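## Task

Remove both orange insoles from the hanger and set them down flat on the table next to each other, near one another without any overlap. The third insole must remain clipped, and the hanger must stay hanging on its rail.

## Robot and tools

Robot: two six-joint arms, left_arm and right_arm, each with a two-finger parallel gripper. Their bases sit almost unrotated at about (-0.006, +0.260, +0.036) m for left_arm and (+0.052, -0.274, +0.043) m for right_arm. A camera stand is fixed behind them.

Scene frame: origin at table-top height, halfway between the arms' nominal bases. +x points out over the table, +y toward left_arm, +z up. Arm names do not match left and right in the pictures. A gripper's fingers extend along its own +z and close along its own y. end_effector_position is the spot between the finger pads, roughly 1 cm short of the tips.

execute_actions(actions, cameras): actions is a list of actions. Each action is a table of up to 15 rows, one per 1/30 s step; if shorter, its final row repeats to fill 15 steps. Each row is one flat list of 14 numbers in [-1, 1] covering both arms: left_arm dx, dy, dz, rx, ry, rz, opening, then right_arm in the same order. The six pose numbers are offsets, not poses: they are measured from that arm's Hand target as it stood when the action began, along that Hand target's own axes, and every row counts from that same start. 1.0 equals 0.6 m or 180 degrees; rx, ry, rz form one rotation vector. Sending the same offset again moves the arm further. opening is absolute: +1 fully open (0.094 m), -1 shut. To hold an arm still, give it six zeros plus its current opening; a 0 opening is itself a command (half open). Images are returned only for an empty actions list or when cameras names them.

move(target, speed, blend, opening_speed, grip_force, blocking, cameras): target is one 14-number row in the same layout, or a list of up to 15 such rows visited in sequence. Every row is an offset from the Hand targets at the move's start, not from the previous row. speed is the path's top speed in m/s, 0.002 to 2.9 (default 0.25), one value or one per row; rotation is capped at twice that in rad/s. blend in metres rounds corners at intermediate rows (0 means stop at each). opening_speed (at least 0.2, units of the -1..+1 scale per second) closes fingers gradually; use it on soft insoles. grip_force is the per-pad force cap in newtons, 10 to 50, one value or one per arm; it persists, and lower values close slowly. blocking=false returns after about 0.5 s while the move keeps running. Paths are straight, ignore obstacles and the other arm, and all finish together; the whole move is capped at 10 s. The result adds a move: line with the ending (done, off_target, moving, held, fault) and any limits (paced = pose clipped, held = steps withheld). done means at rest within 10 mm and 2 degrees; neither done nor off_target tells you about contact.

wait(seconds 0 to 10) lets time pass with commands held. stop() brakes a running move. zoom_image(camera, region [x0, y0, x1, y1]) enlarges part of the newest image of cam_high, cam_low, cam_left_wrist or cam_right_wrist (all 896x504); the region may be at most 504 by 504 px. read_manual gives licence text only. finished_scene(scene) ends the scene for good; after ending scene 1, make no other call in that reply.

Results: each arm's end_effector_position (m) and end_effector_quat_wxyz in the scene frame; Hand target, your last commanded pose after clipping, from which the next offsets count; grip_measured on the -1..+1 scale (reads up to ~2.5 mm wide when empty; the last Joint positions entry is the opening in metres); grip_effort_nm, gripper motor effort (negative = closing), not pad force; joint torques; Tool commands; joint velocities (omitted when all are within noise); motor temperatures. Printed poses can be off by a few centimetres.

Control behaviour: each step, commanded orientation is limited to 40 degrees from the measured one. Friction and load can leave a gripper a few centimetres from its target; another command (even all zeros) asks for it again, or send the remaining gap as an offset. A blocked arm keeps pushing until you command its target back beyond the gripper. Near its own base an arm's posture can flip, so route around the base. While you think, the simulation keeps running.

Gripping: below the reading at first touch, squeeze rises about 1 N per 0.001, then jumps to the force cap. To release, command an opening well above grip_measured.

Avoid: the two grippers, housings or wrist cameras touching each other (the clearance check will not prevent it); striking the hanger, rail, stand or table hard; fast moves into contact; dropping an insole or letting go while it moves; anything ending off the table; pulling the hanger off its rail. Holding loads at full stretch heats motors: MOTOR HOT appears at 75 °C, at 90 °C the arm folds and idles, at 100 °C it collapses.

Each tool is called after "Call:" as name([rows], argument=value, ...), one row to a line, values as JSON.

## Session

Call:
execute_actions(actions=[])

Scene clock: 0.00 s.
left_arm: end_effector_position=(-0.0007, +0.0254, +0.2650) grip_measured=+1.000 grip_effort_nm=n/a end_effector_quat_wxyz=(+0.376, +0.835, +0.200, -0.350) | right_arm: end_effector_position=(+0.5655, -0.2517, +0.1504) grip_measured=+1.000 grip_effort_nm=n/a end_effector_quat_wxyz=(+0.654, -0.167, +0.718, +0.169)
Joint positions: left_arm=[-0.868 0.843 0.834 -0.997 0.977 1.505 0.094] | right_arm=[-0.154 2.11 0.856 1.143 -0.651 -0.044 0.094]
Joint velocities: within noise
Joint torques (N m): no reading
Motor temperatures (°C): left_arm=[24 29 37 30 22 22 25] | right_arm=[25 30 39 38 25 22 29]
Heat: left arm: 37 °C; right arm: 39 °C.
Hand target: left_arm -0.0035, +0.0263, +0.2691; +0.377, +0.832, +0.198, -0.357 | right_arm +0.5670, -0.2518, +0.1574; +0.659, -0.170, +0.713, +0.167
Tool commands: left_gripper/opening=+1.0 right_gripper/opening=+1.0
camera_calibration:
cam_left_wrist: T_world_to_cam=[[-0.60666, 0.60699, -0.513348, 0.129042], [0.776997, 0.589252, -0.221492, 0.0709184], [0.168048, -0.53324, -0.829105, 0.345028], [0, 0, 0, 1]] pos_world=[-0.0347997, 0.0638666, 0.368016]
cam_right_wrist: T_world_to_cam=[[0.482112, -0.876101, -0.00390101, -0.486261], [-0.655587, -0.357804, -0.664967, 0.403471], [0.581183, 0.323146, -0.746862, -0.0190017], [0, 0, 0, 1]] pos_world=[0.509986, -0.275509, 0.252207]

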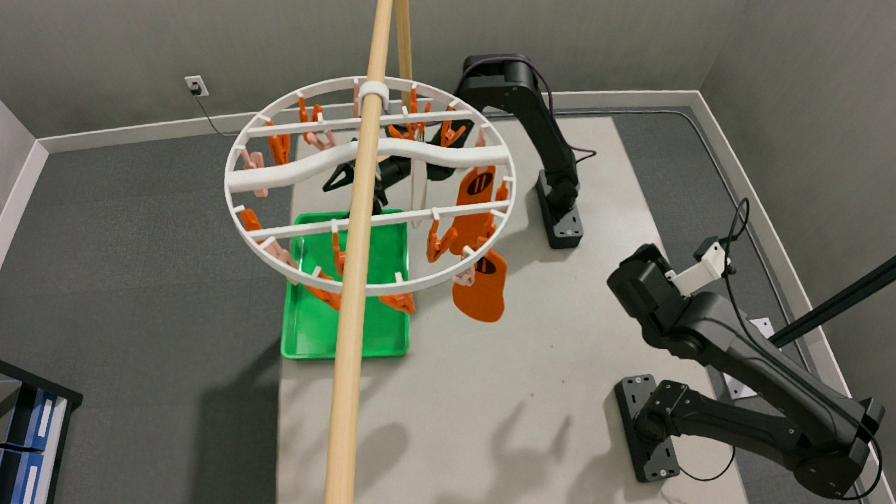

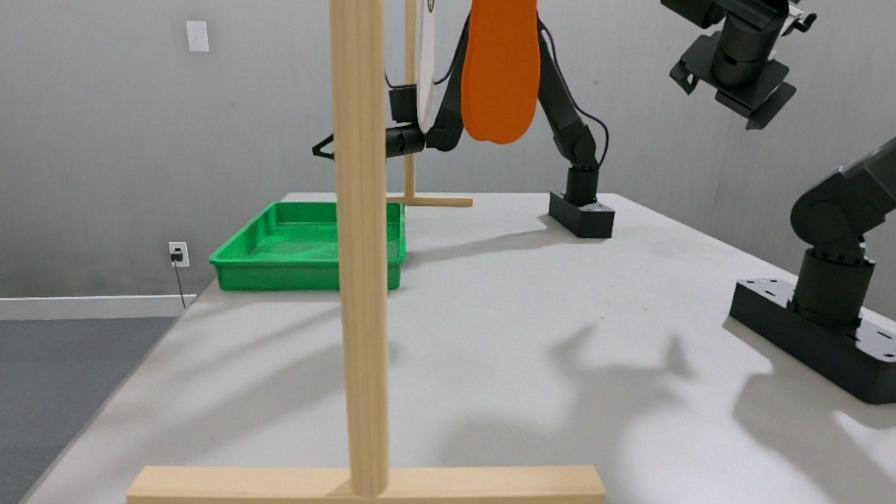

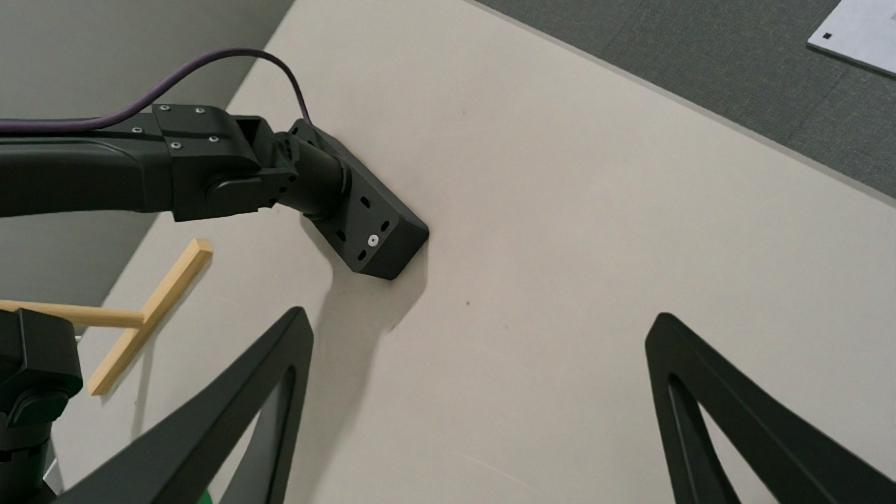

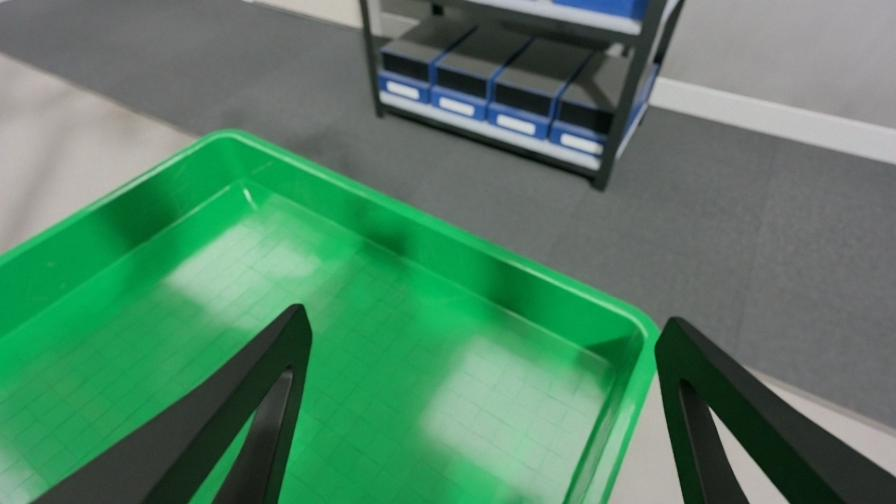

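Call:
zoom_image(camera="cam_high", region=[210, 60, 530, 330])

Call:
zoom_image(camera="cam_low", region=[300, 0, 660, 200])

Scaled by 1.575 from the camera's 896x504 image, which has a finer 1280x720 frame.

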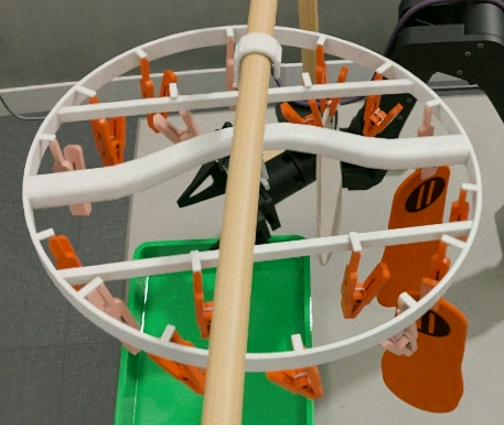

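Scaled by 1.400 from the camera's 896x504 image, which has a finer 1280x720 frame.

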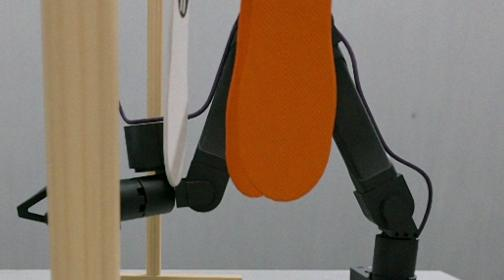

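Call:
move(target=[0.1587,0.14,-0.1118,-0.6746,0.1016,-0.2695,1,0,0,0,0,0,0,1], speed=0.4, cameras=["all"])

Scene clock: 8.60 s.
left_arm: end_effector_position=(+0.1396, +0.0313, +0.2627) grip_measured=+1.000 grip_effort_nm=0.00 end_effector_quat_wxyz=(+0.704, +0.076, +0.704, -0.054) | right_arm: end_effector_position=(+0.5655, -0.2517, +0.1504) grip_measured=+1.000 grip_effort_nm=0.00 end_effector_quat_wxyz=(+0.654, -0.167, +0.718, +0.169)
Joint positions: left_arm=[-1.743 1.129 0.382 0.638 -1.551 -0.079 0.094] | right_arm=[-0.154 2.11 0.856 1.143 -0.651 -0.044 0.094]
Joint torques (N m): left_arm=[0.47 -1.68 8.58 1.54 -0.14 -0.06] | right_arm=[0.06 -10.92 6.13 1.69 -0.06 0.01]
Heat: left arm: 38 °C; right arm: 40 °C.
Hand target: left_arm +0.1400, +0.0299, +0.2700; +0.707, +0.000, +0.707, +0.000 | right_arm +0.5670, -0.2518, +0.1574; +0.659, -0.170, +0.713, +0.167
Off the commanded pose: left_arm 0.008 m, 11 deg | right_arm 0.007 m, 1 deg.
joint sent to its limit (left arm) — joint 5 (wrist yaw), lower limit. The joint targets are off in orientation, not in position.
move: off_target (left_arm)
camera_calibration:
cam_left_wrist: T_world_to_cam=[[-0.144403, -0.988678, -0.0407749, 0.0705836], [-0.673853, 0.128429, -0.727618, 0.307791], [0.724617, -0.0775942, -0.68477, 0.192886], [0, 0, 0, 1]] pos_world=[0.0778295, 0.0452221, 0.358915]
cam_right_wrist: T_world_to_cam=[[0.482112, -0.876101, -0.00390101, -0.486261], [-0.655587, -0.357804, -0.664967, 0.403471], [0.581183, 0.323146, -0.746862, -0.0190017], [0, 0, 0, 1]] pos_world=[0.509986, -0.275509, 0.252207]

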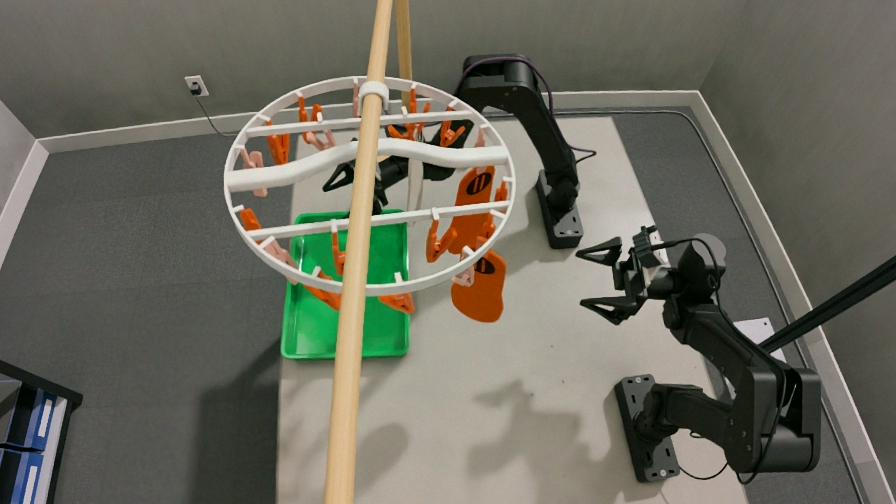

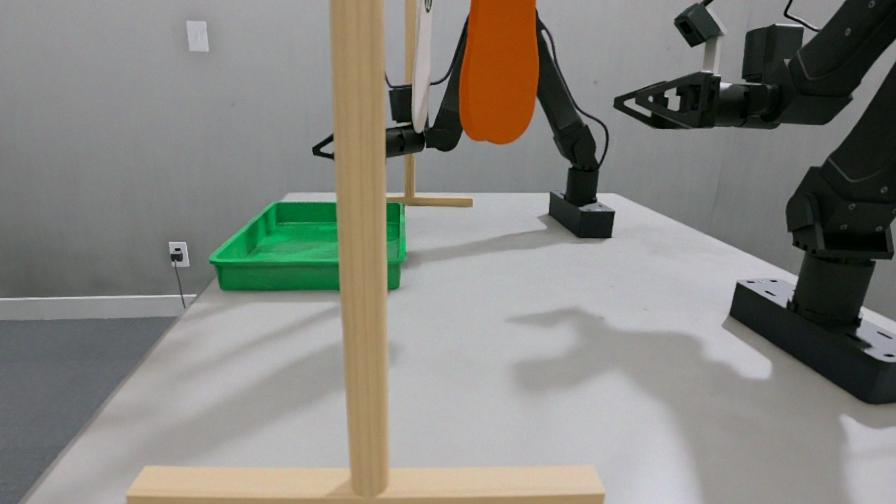

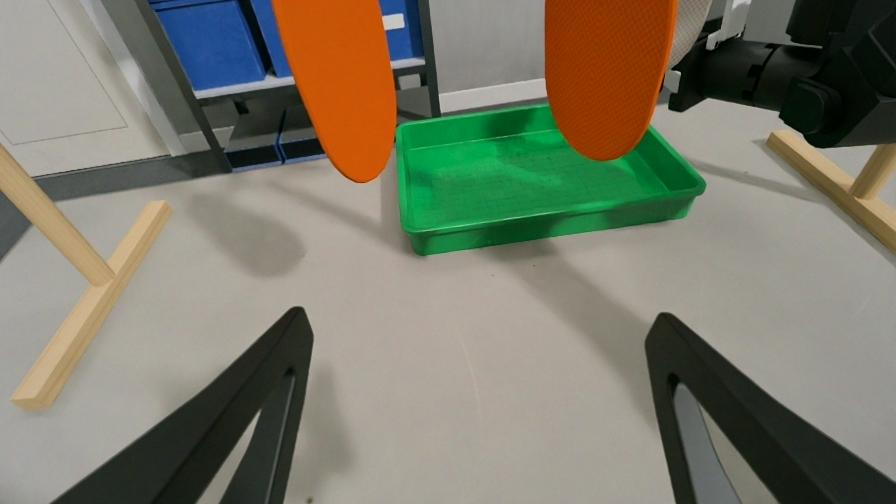

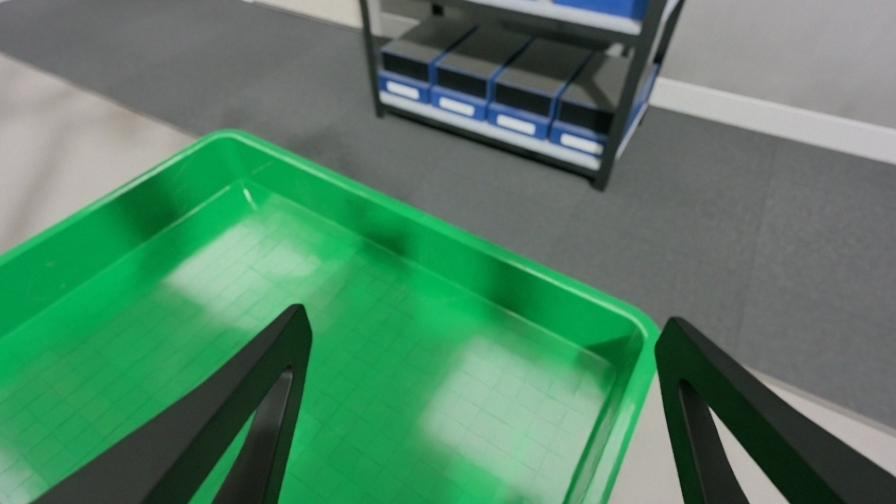

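Call:
move([
  [-0.03,0.15,0.108,0.1667,0,0,1,0.028,0.1645,-0.415,0,0,0,1],
  [-0.03,0.15,0.108,0.1667,0,0,1,-0.182,0.425,-0.456,-0.0522,-0.0234,-0.0064,1],
], speed=0.25, blend=[0.04,0], cameras=["all"])

Scene clock: 19.07 s.
left_arm: end_effector_position=(+0.2061, +0.1177, +0.2739) grip_measured=+1.000 grip_effort_nm=0.00 end_effector_quat_wxyz=(+0.676, +0.190, +0.690, -0.177) | right_arm: end_effector_position=(+0.2229, -0.1478, +0.2755) grip_measured=+1.000 grip_effort_nm=0.00 end_effector_quat_wxyz=(+0.618, -0.259, +0.704, +0.236)
Joint positions: left_arm=[-0.762 0.223 0.251 -0.052 -0.231 0.007 0.094] | right_arm=[0.239 0.03 0.37 -0.483 -0.492 -0.056 0.094]
Joint torques (N m): left_arm=[0.5 1.72 9.92 2.11 0.11 -0.07] | right_arm=[0.73 2.48 11.02 1.61 0.04 0.11]
Heat: left arm: 39 °C; right arm: 40 °C.
Hand target: left_arm +0.2049, +0.1200, +0.2879; +0.683, +0.183, +0.683, -0.183 | right_arm +0.2152, -0.1498, +0.2902; +0.671, -0.224, +0.671, +0.224
Off the commanded pose: left_arm 0.014 m, 2 deg | right_arm 0.017 m, 8 deg.
joint sent to its limit (right arm) — joint 2 (shoulder), lower limit. The joint targets are off in orientation, not in position.
move: off_target (left_arm, right_arm)
camera_calibration:
cam_left_wrist: T_world_to_cam=[[-0.466148, -0.884395, -0.0235036, 0.21538], [-0.612734, 0.341896, -0.712505, 0.307813], [0.638171, -0.317731, -0.701273, 0.209672], [0, 0, 0, 1]] pos_world=[0.1552, 0.15186, 0.371418]
cam_right_wrist: T_world_to_cam=[[0.674238, -0.738478, 0.0072967, -0.255154], [-0.566375, -0.523397, -0.636612, 0.247026], [0.473943, 0.425096, -0.77115, 0.285492], [0, 0, 0, 1]] pos_world=[0.176638, -0.180494, 0.379278]

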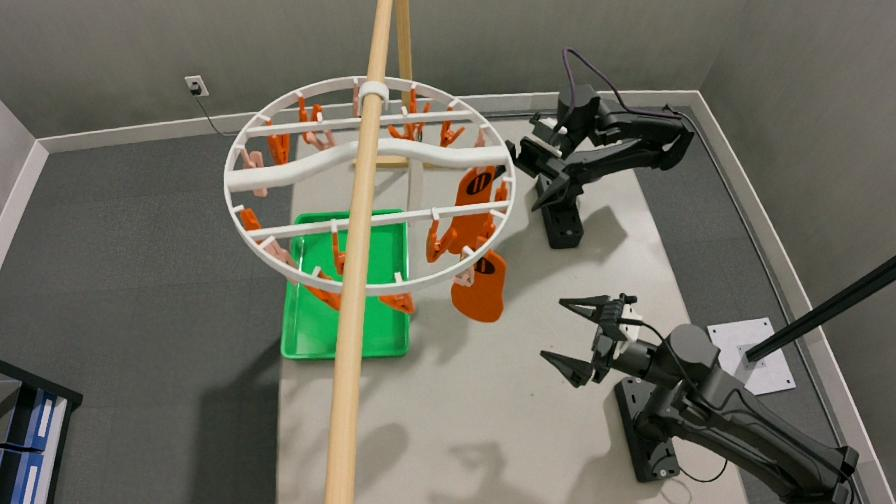

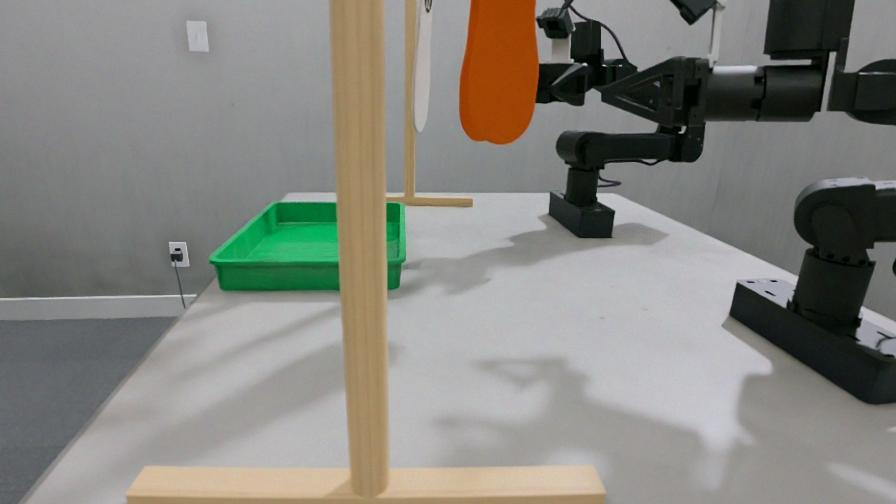

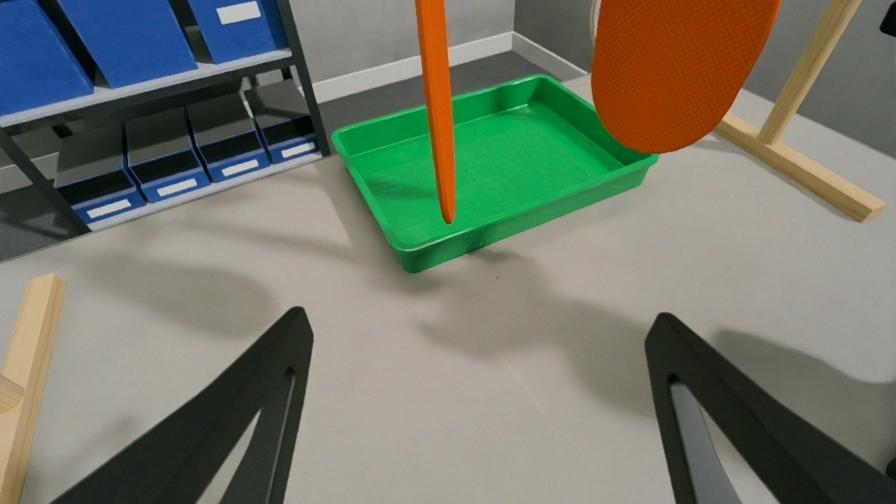

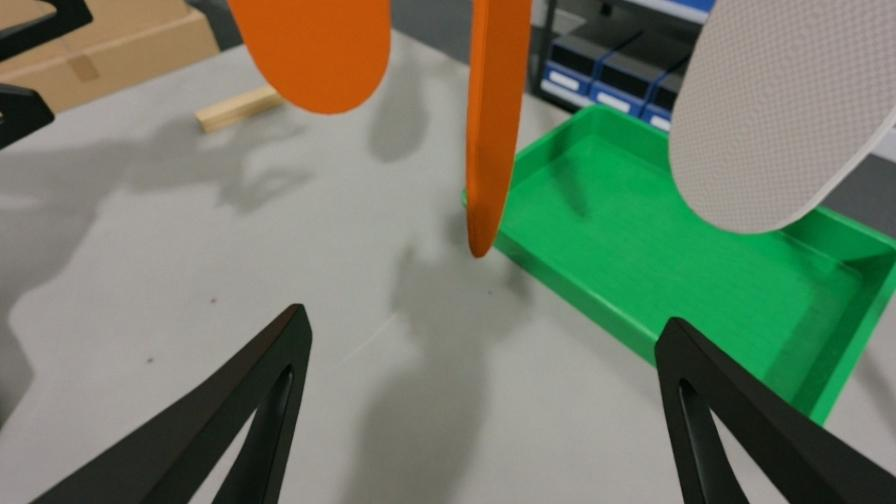

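Call:
move([
  [-0.015,0.0233,0.03,-0.0167,0,0,1,-0.013,-0.005,0.03,0,0,0,1],
  [-0.015,0.0233,0.1405,-0.0167,0,0,1,-0.013,-0.005,0.1377,0,0,0,1],
], speed=0.12, blend=[0.01,0], cameras=["all"])

Scene clock: 23.13 s.
left_arm: end_effector_position=(+0.2816, +0.0904, +0.2794) grip_measured=+1.000 grip_effort_nm=0.00 end_effector_quat_wxyz=(+0.675, +0.173, +0.699, -0.158) | right_arm: end_effector_position=(+0.2831, -0.1034, +0.3020) grip_measured=+1.000 grip_effort_nm=0.00 end_effector_quat_wxyz=(+0.671, -0.228, +0.670, +0.221)
Joint positions: left_arm=[-0.614 0.812 0.342 0.431 -0.135 0.007 0.094] | right_arm=[0.633 0.474 0.314 0.157 -0.032 -0.008 0.094]
Joint torques (N m): left_arm=[0.49 -0.79 10.21 2.26 0.06 -0.08] | right_arm=[0.81 1.35 7.19 1.97 0.11 0.09]
Heat: left arm: 40 °C; right arm: 40 °C.
Hand target: left_arm +0.2849, +0.0899, +0.2970; +0.687, +0.165, +0.688, -0.165 | right_arm +0.2829, -0.1025, +0.2980; +0.671, -0.224, +0.671, +0.224
Off the commanded pose: left_arm 0.018 m, 2 deg | right_arm 0.004 m, 0 deg.
move: off_target (left_arm)
camera_calibration:
cam_left_wrist: T_world_to_cam=[[-0.419602, -0.9074, -0.0236651, 0.215512], [-0.639, 0.313804, -0.702286, 0.374424], [0.644681, -0.279559, -0.711501, 0.154133], [0, 0, 0, 1]] pos_world=[0.230319, 0.121149, 0.377719]
cam_right_wrist: T_world_to_cam=[[0.619338, -0.784541, 0.0302608, -0.259259], [-0.52601, -0.443243, -0.725844, 0.345115], [0.582868, 0.433625, -0.687193, 0.203124], [0, 0, 0, 1]] pos_world=[0.223708, -0.138509, 0.39793]

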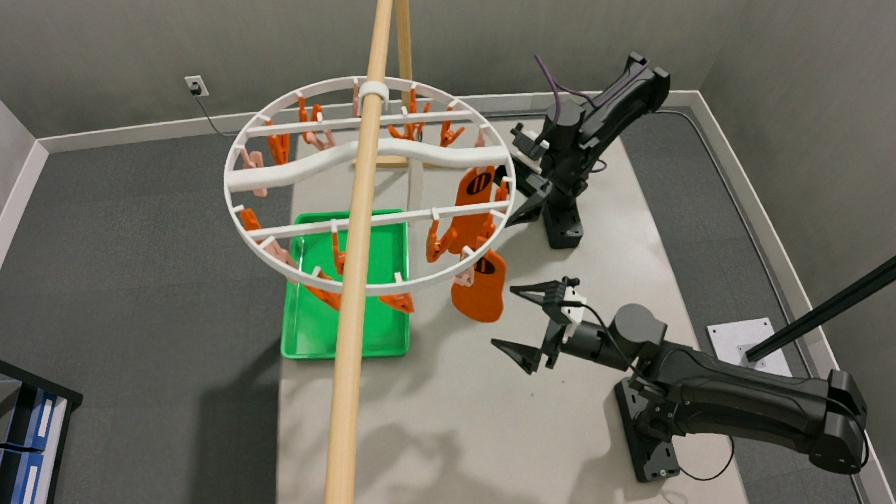

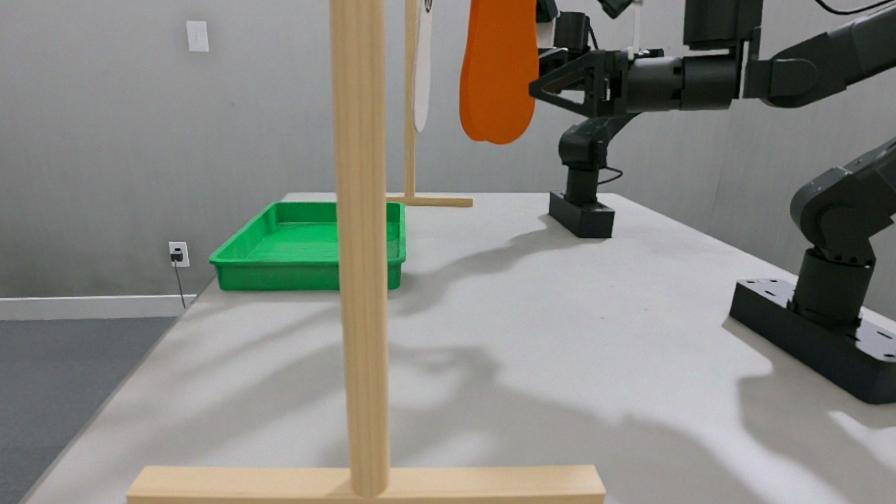

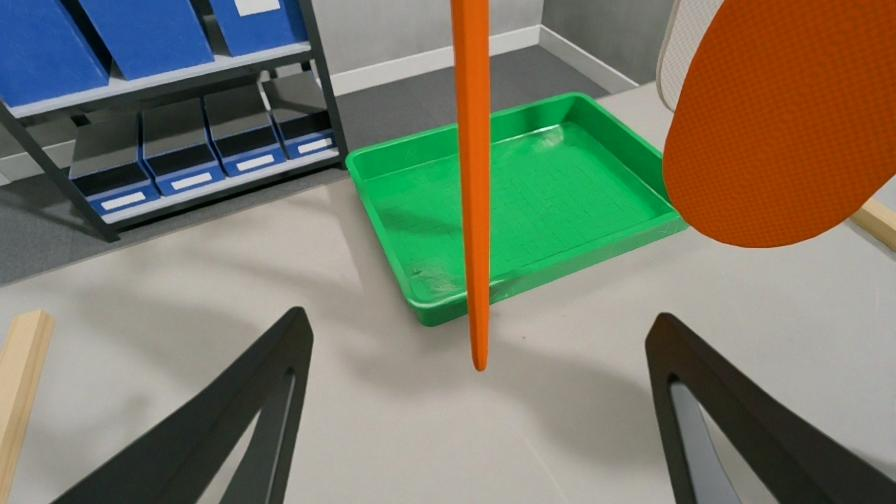

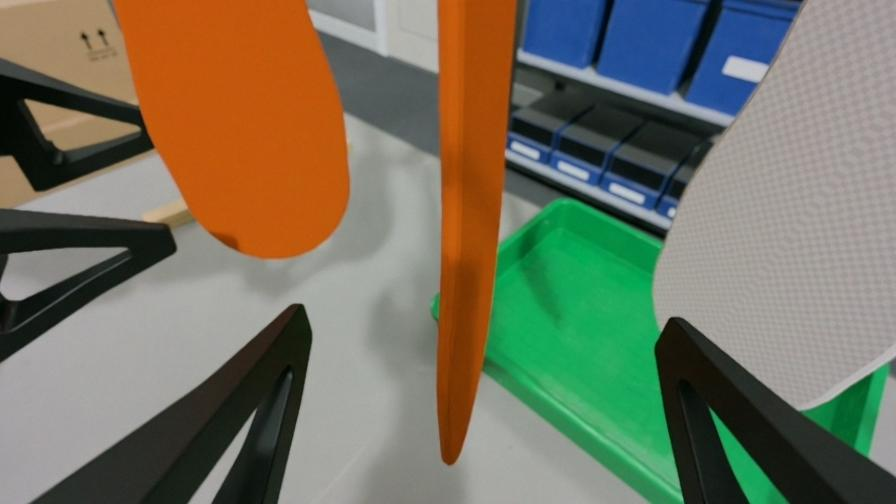

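Call:
move([
  [0,0,0.05,0,0,0,0.3,0.025,0.008,0,0,0,0,-0.1],
  [0,0,0.05,0,0,0,0.3,0.025,0.008,0.05,0,0,0,-0.1],
], speed=0.1, cameras=["all"])

Scene clock: 26.03 s.
left_arm: end_effector_position=(+0.3073, +0.0772, +0.2811) grip_measured=+0.303 grip_effort_nm=-0.16 end_effector_quat_wxyz=(+0.676, +0.172, +0.698, -0.159) | right_arm: end_effector_position=(+0.3035, -0.0814, +0.2724) grip_measured=-0.098 grip_effort_nm=-0.10 end_effector_quat_wxyz=(+0.661, -0.231, +0.680, +0.218)
Joint positions: left_arm=[-0.593 0.991 0.404 0.553 -0.114 0.007 0.061] | right_arm=[0.677 0.709 0.255 0.422 0.013 -0.008 0.042]
Joint torques (N m): left_arm=[0.42 -1.59 9.95 2.32 0.11 -0.05] | right_arm=[0.39 -0.05 9.72 1.97 0.07 0.1]
Heat: left arm: 40 °C; right arm: 41 °C.
Hand target: left_arm +0.3116, +0.0763, +0.2970; +0.688, +0.165, +0.688, -0.165 | right_arm +0.3040, -0.0807, +0.2830; +0.671, -0.224, +0.671, +0.224
Off the commanded pose: left_arm 0.016 m, 2 deg | right_arm 0.011 m, 2 deg.
move: off_target (left_arm, right_arm)
camera_calibration:
cam_left_wrist: T_world_to_cam=[[-0.419523, -0.90748, -0.0219109, 0.213916], [-0.637191, 0.31159, -0.704911, 0.396495], [0.646519, -0.281765, -0.708958, 0.134054], [0, 0, 0, 1]] pos_world=[0.255717, 0.108352, 0.379219]
cam_right_wrist: T_world_to_cam=[[0.620318, -0.783771, 0.0301404, -0.254017], [-0.542186, -0.456249, -0.7056, 0.342471], [0.56678, 0.421354, -0.707969, 0.171031], [0, 0, 0, 1]] pos_world=[0.246317, -0.114904, 0.370389]

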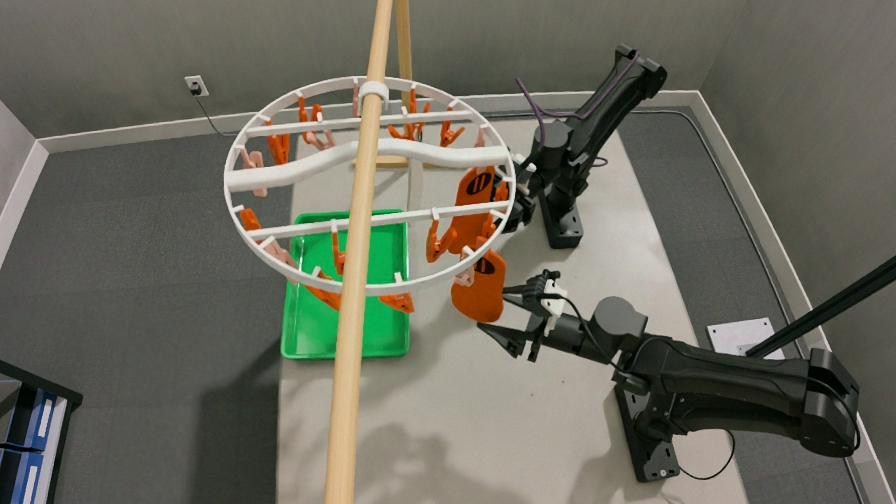

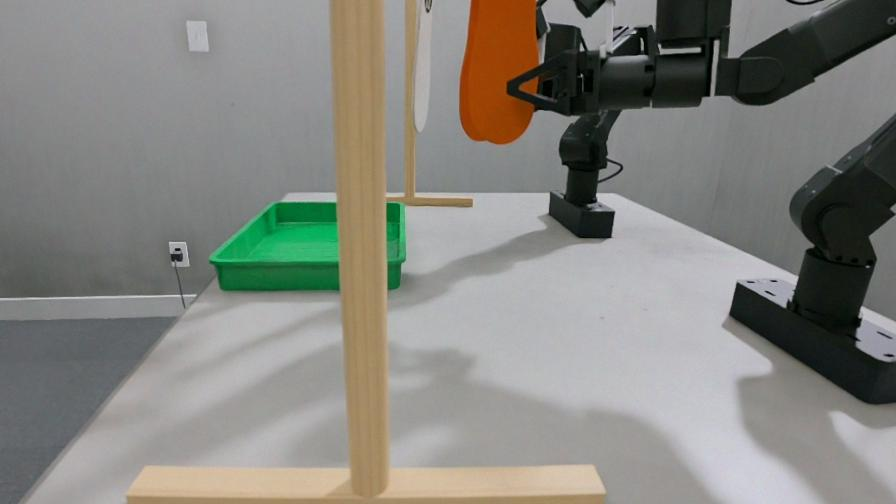

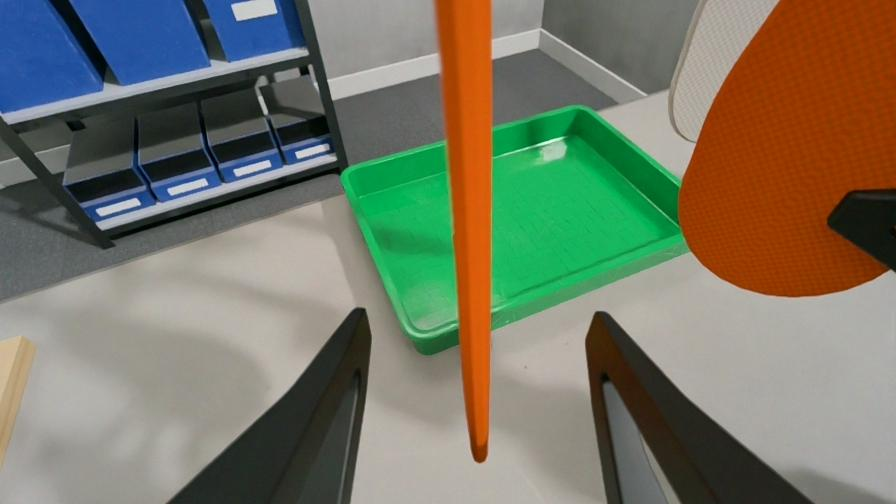

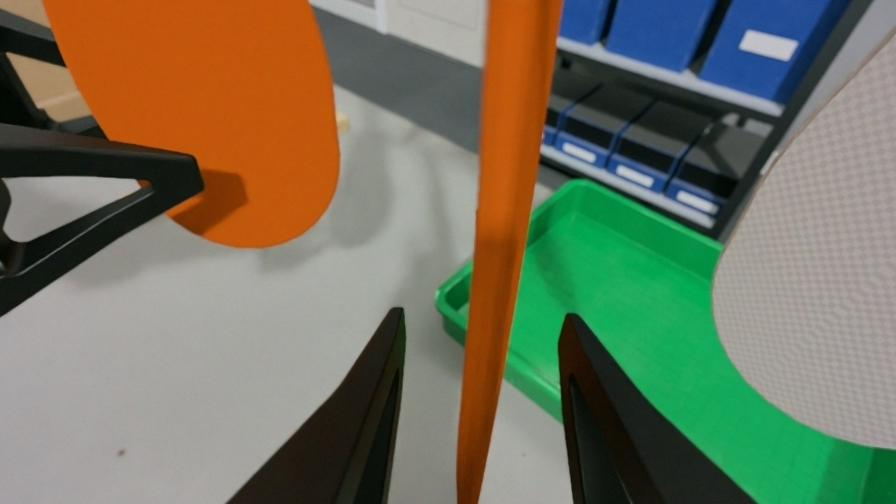

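Call:
move(target=[0,0,0,0,0,0,-1,0,0,0,0,0,0,-1], opening_speed=0.7, cameras=["cam_left_wrist","cam_right_wrist"])

Scene clock: 28.40 s.
left_arm: end_effector_position=(+0.3073, +0.0771, +0.2812) grip_measured=-0.919 grip_effort_nm=-1.02 end_effector_quat_wxyz=(+0.676, +0.172, +0.698, -0.159) | right_arm: end_effector_position=(+0.3035, -0.0814, +0.2726) grip_measured=-0.937 grip_effort_nm=-1.03 end_effector_quat_wxyz=(+0.661, -0.231, +0.680, +0.218)
Joint positions: left_arm=[-0.593 0.991 0.404 0.553 -0.113 0.007 0.004] | right_arm=[0.677 0.709 0.255 0.422 0.013 -0.008 0.003]
Joint torques (N m): left_arm=[0.54 -1.62 9.88 2.31 0.1 -0.1] | right_arm=[0.39 -0.02 9.72 1.97 0.07 0.1]
Heat: left arm: 40 °C; right arm: 41 °C.
Hand target: left_arm +0.3117, +0.0763, +0.2971; +0.688, +0.165, +0.688, -0.165 | right_arm +0.3040, -0.0807, +0.2830; +0.671, -0.224, +0.671, +0.224
Off the commanded pose: left_arm 0.016 m, 2 deg | right_arm 0.010 m, 2 deg.
move: off_target (left_arm)
camera_calibration:
cam_left_wrist: T_world_to_cam=[[-0.419803, -0.907362, -0.0214528, 0.213803], [-0.637025, 0.3114, -0.705145, 0.396632], [0.646502, -0.282356, -0.708739, 0.134111], [0, 0, 0, 1]] pos_world=[0.255717, 0.108353, 0.379319]
cam_right_wrist: T_world_to_cam=[[0.620302, -0.783787, 0.0300477, -0.253983], [-0.541812, -0.455869, -0.706133, 0.342689], [0.567156, 0.421735, -0.707442, 0.170857], [0, 0, 0, 1]] pos_world=[0.246317, -0.114904, 0.370487]
Images, in order (width x height): cam_left_wrist 896x504, cam_right_wrist 896x504.

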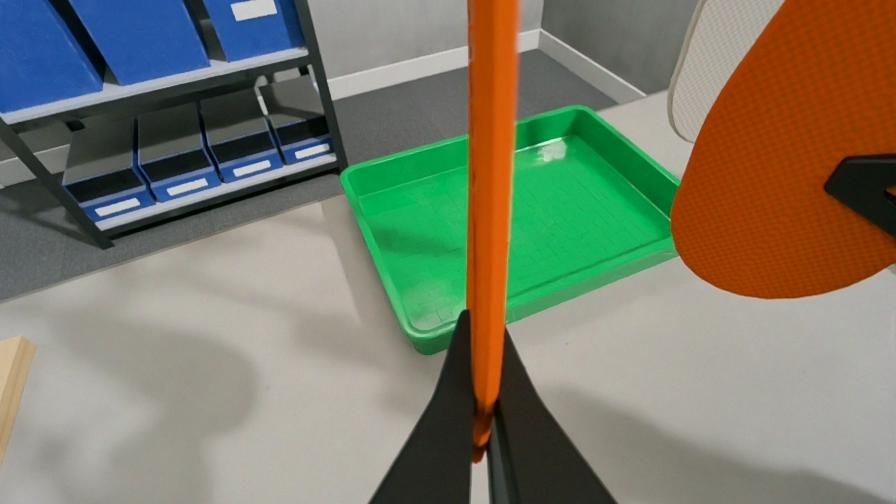

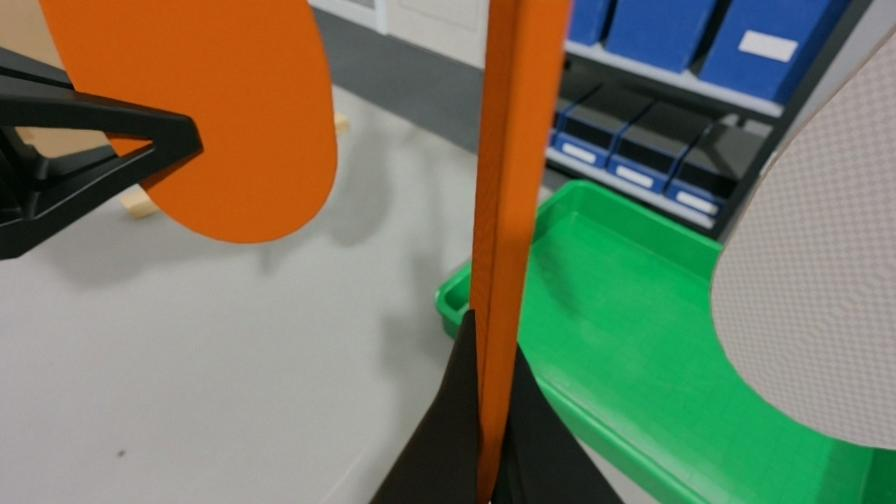

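Call:
move(target=[0.11,0,0,0,0,0,-1,0.11,0,0,0,0,0,-1], speed=0.07, cameras=["all"])

Scene clock: 30.27 s.
left_arm: end_effector_position=(+0.3126, +0.0736, +0.2518) grip_measured=-0.919 grip_effort_nm=-1.03 end_effector_quat_wxyz=(+0.708, +0.160, +0.667, -0.171) | right_arm: end_effector_position=(+0.3074, -0.0797, +0.2444) grip_measured=-0.937 grip_effort_nm=-1.03 end_effector_quat_wxyz=(+0.699, -0.216, +0.642, +0.229)
Joint positions: left_arm=[-0.593 1.22 0.262 1.018 -0.113 0.006 0.004] | right_arm=[0.677 0.985 0.069 0.998 0.018 -0.008 0.003]
Joint torques (N m): left_arm=[0.58 -2 4.64 1.94 0.07 -0.01] | right_arm=[0.4 -0.23 4.51 1.39 0.01 0.09]
Heat: left arm: 40 °C; right arm: 41 °C.
Hand target: left_arm +0.3117, +0.0763, +0.2311; +0.688, +0.165, +0.688, -0.165 | right_arm +0.3040, -0.0806, +0.2171; +0.671, -0.224, +0.670, +0.224
Off the commanded pose: left_arm 0.021 m, 3 deg | right_arm 0.028 m, 5 deg.
move: off_target (left_arm, right_arm)
camera_calibration:
cam_left_wrist: T_world_to_cam=[[-0.418774, -0.908066, -0.00661436, 0.208158], [-0.579036, 0.272631, -0.768368, 0.380977], [0.699533, -0.317943, -0.639974, 0.0775171], [0, 0, 0, 1]] pos_world=[0.253545, 0.109801, 0.343716]
cam_right_wrist: T_world_to_cam=[[0.613426, -0.789159, 0.0306167, -0.25259], [-0.478163, -0.40198, -0.780879, 0.328651], [0.628545, 0.464372, -0.623931, 0.112176], [0, 0, 0, 1]] pos_world=[0.241587, -0.119314, 0.33436]

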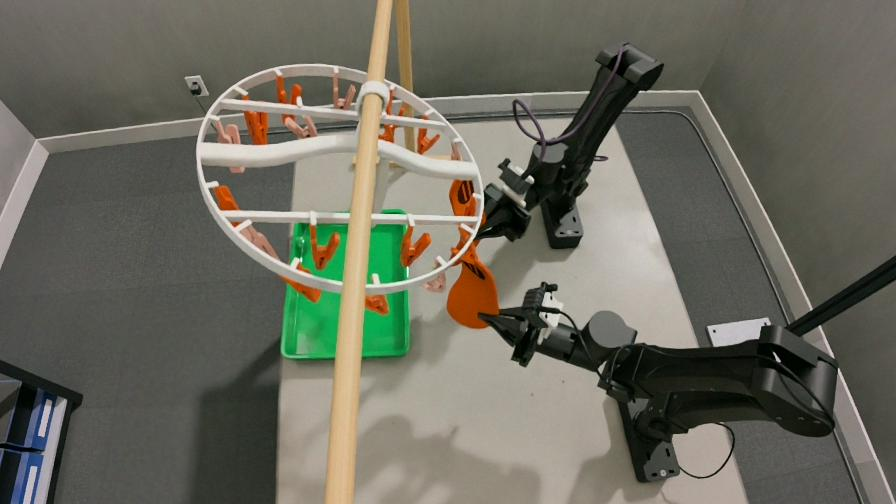

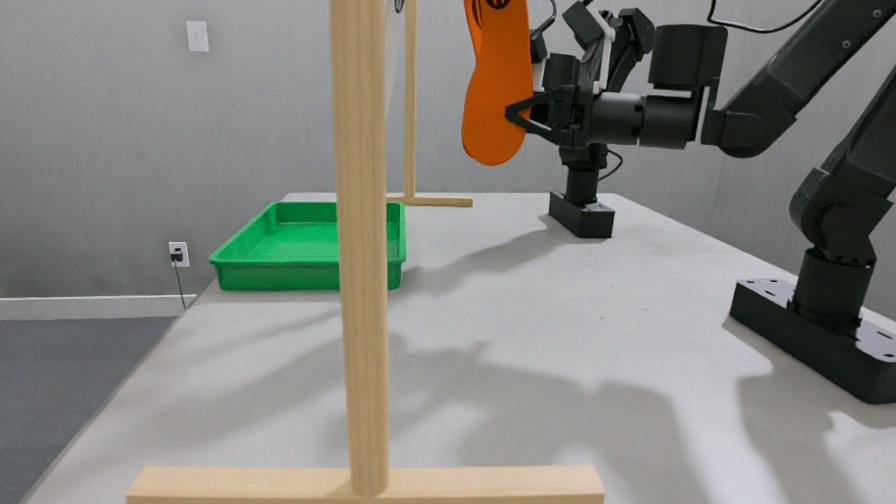

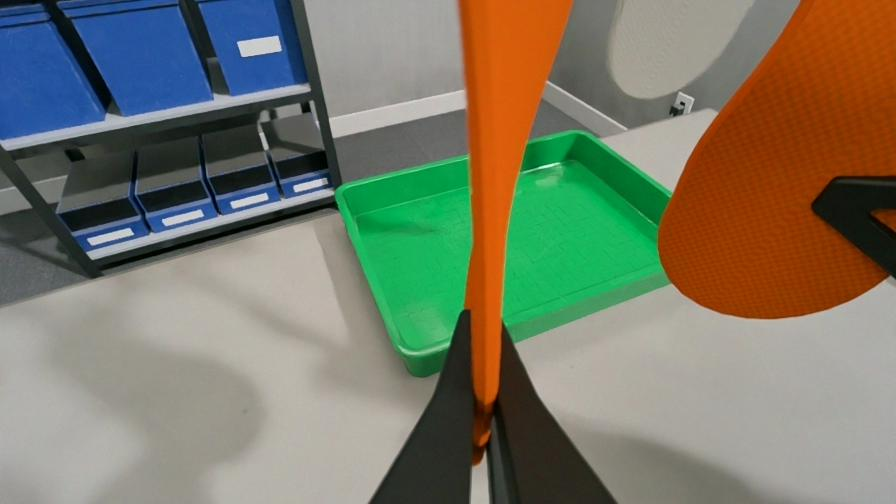

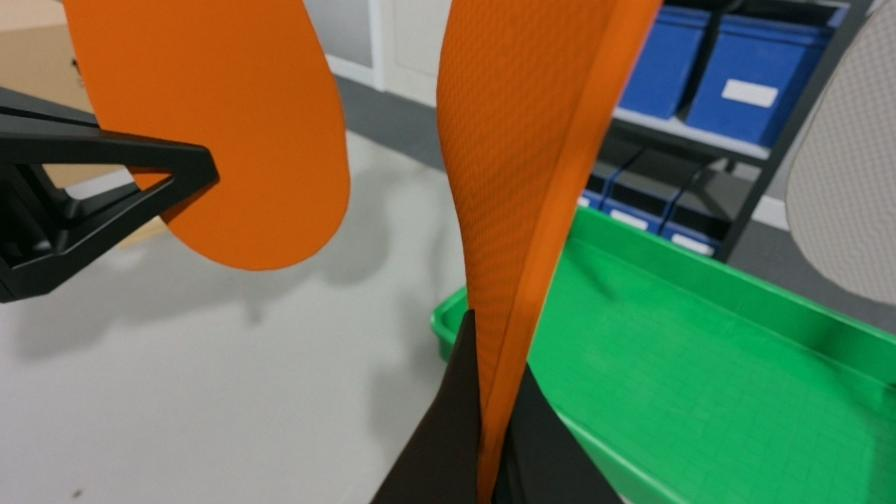

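Call:
move(target=[0.07,0,0,0,0,0,-1,0.06,0,0,0,0,0,-1], speed=0.07, cameras=["cam_high","cam_low"])

Scene clock: 32.23 s.
left_arm: end_effector_position=(+0.3110, +0.0743, +0.1903) grip_measured=-0.919 grip_effort_nm=-1.03 end_effector_quat_wxyz=(+0.688, +0.168, +0.687, -0.164) | right_arm: end_effector_position=(+0.3103, -0.0788, +0.1836) grip_measured=-0.937 grip_effort_nm=-1.03 end_effector_quat_wxyz=(+0.646, -0.233, +0.697, +0.209)
Joint positions: left_arm=[-0.593 1.533 0.16 1.373 -0.111 0.006 0.004] | right_arm=[0.677 1.215 0.02 1.117 0.024 -0.008 0.003]
Joint torques (N m): left_arm=[0.7 -3.08 4.19 2.33 0.08 -0.06] | right_arm=[0.61 -3.1 5.18 1.72 -0.01 0.11]
Heat: left arm: 40 °C; right arm: 41 °C.
Hand target: left_arm +0.3116, +0.0764, +0.1891; +0.688, +0.165, +0.688, -0.165 | right_arm +0.3040, -0.0806, +0.1811; +0.671, -0.224, +0.671, +0.224
Off the commanded pose: left_arm 0.002 m, 0 deg | right_arm 0.007 m, 5 deg.
joint sent to its limit (right arm) — joint 3 (elbow), lower limit, where the elbow is as bent as it goes. The joint targets are off in orientation, not in position.
move: off_target (right_arm)
Images, in order (width x height): cam_high 896x504, cam_low 896x504.

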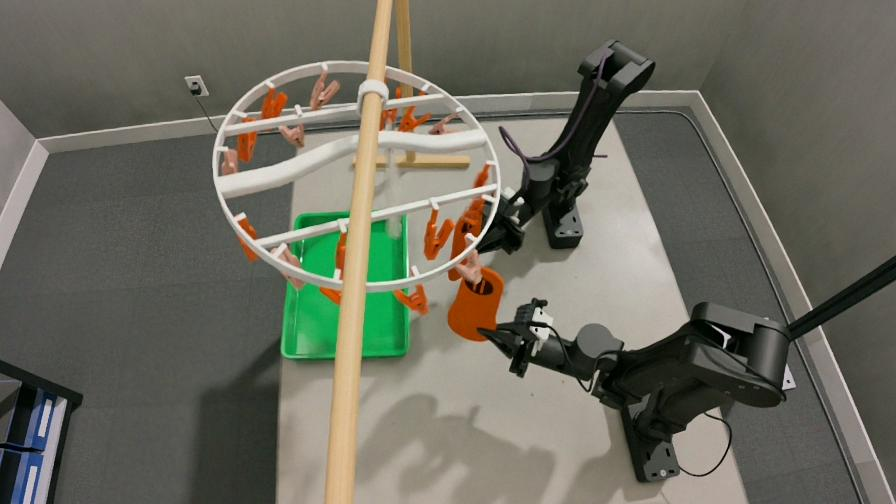

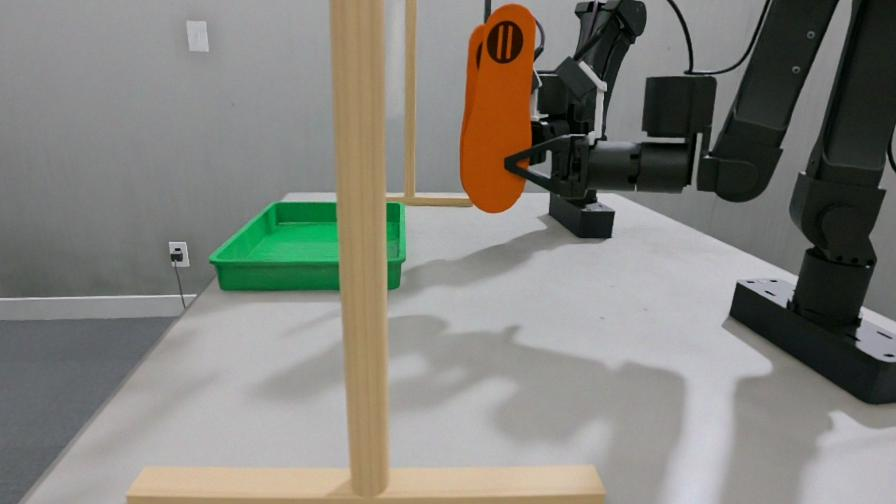

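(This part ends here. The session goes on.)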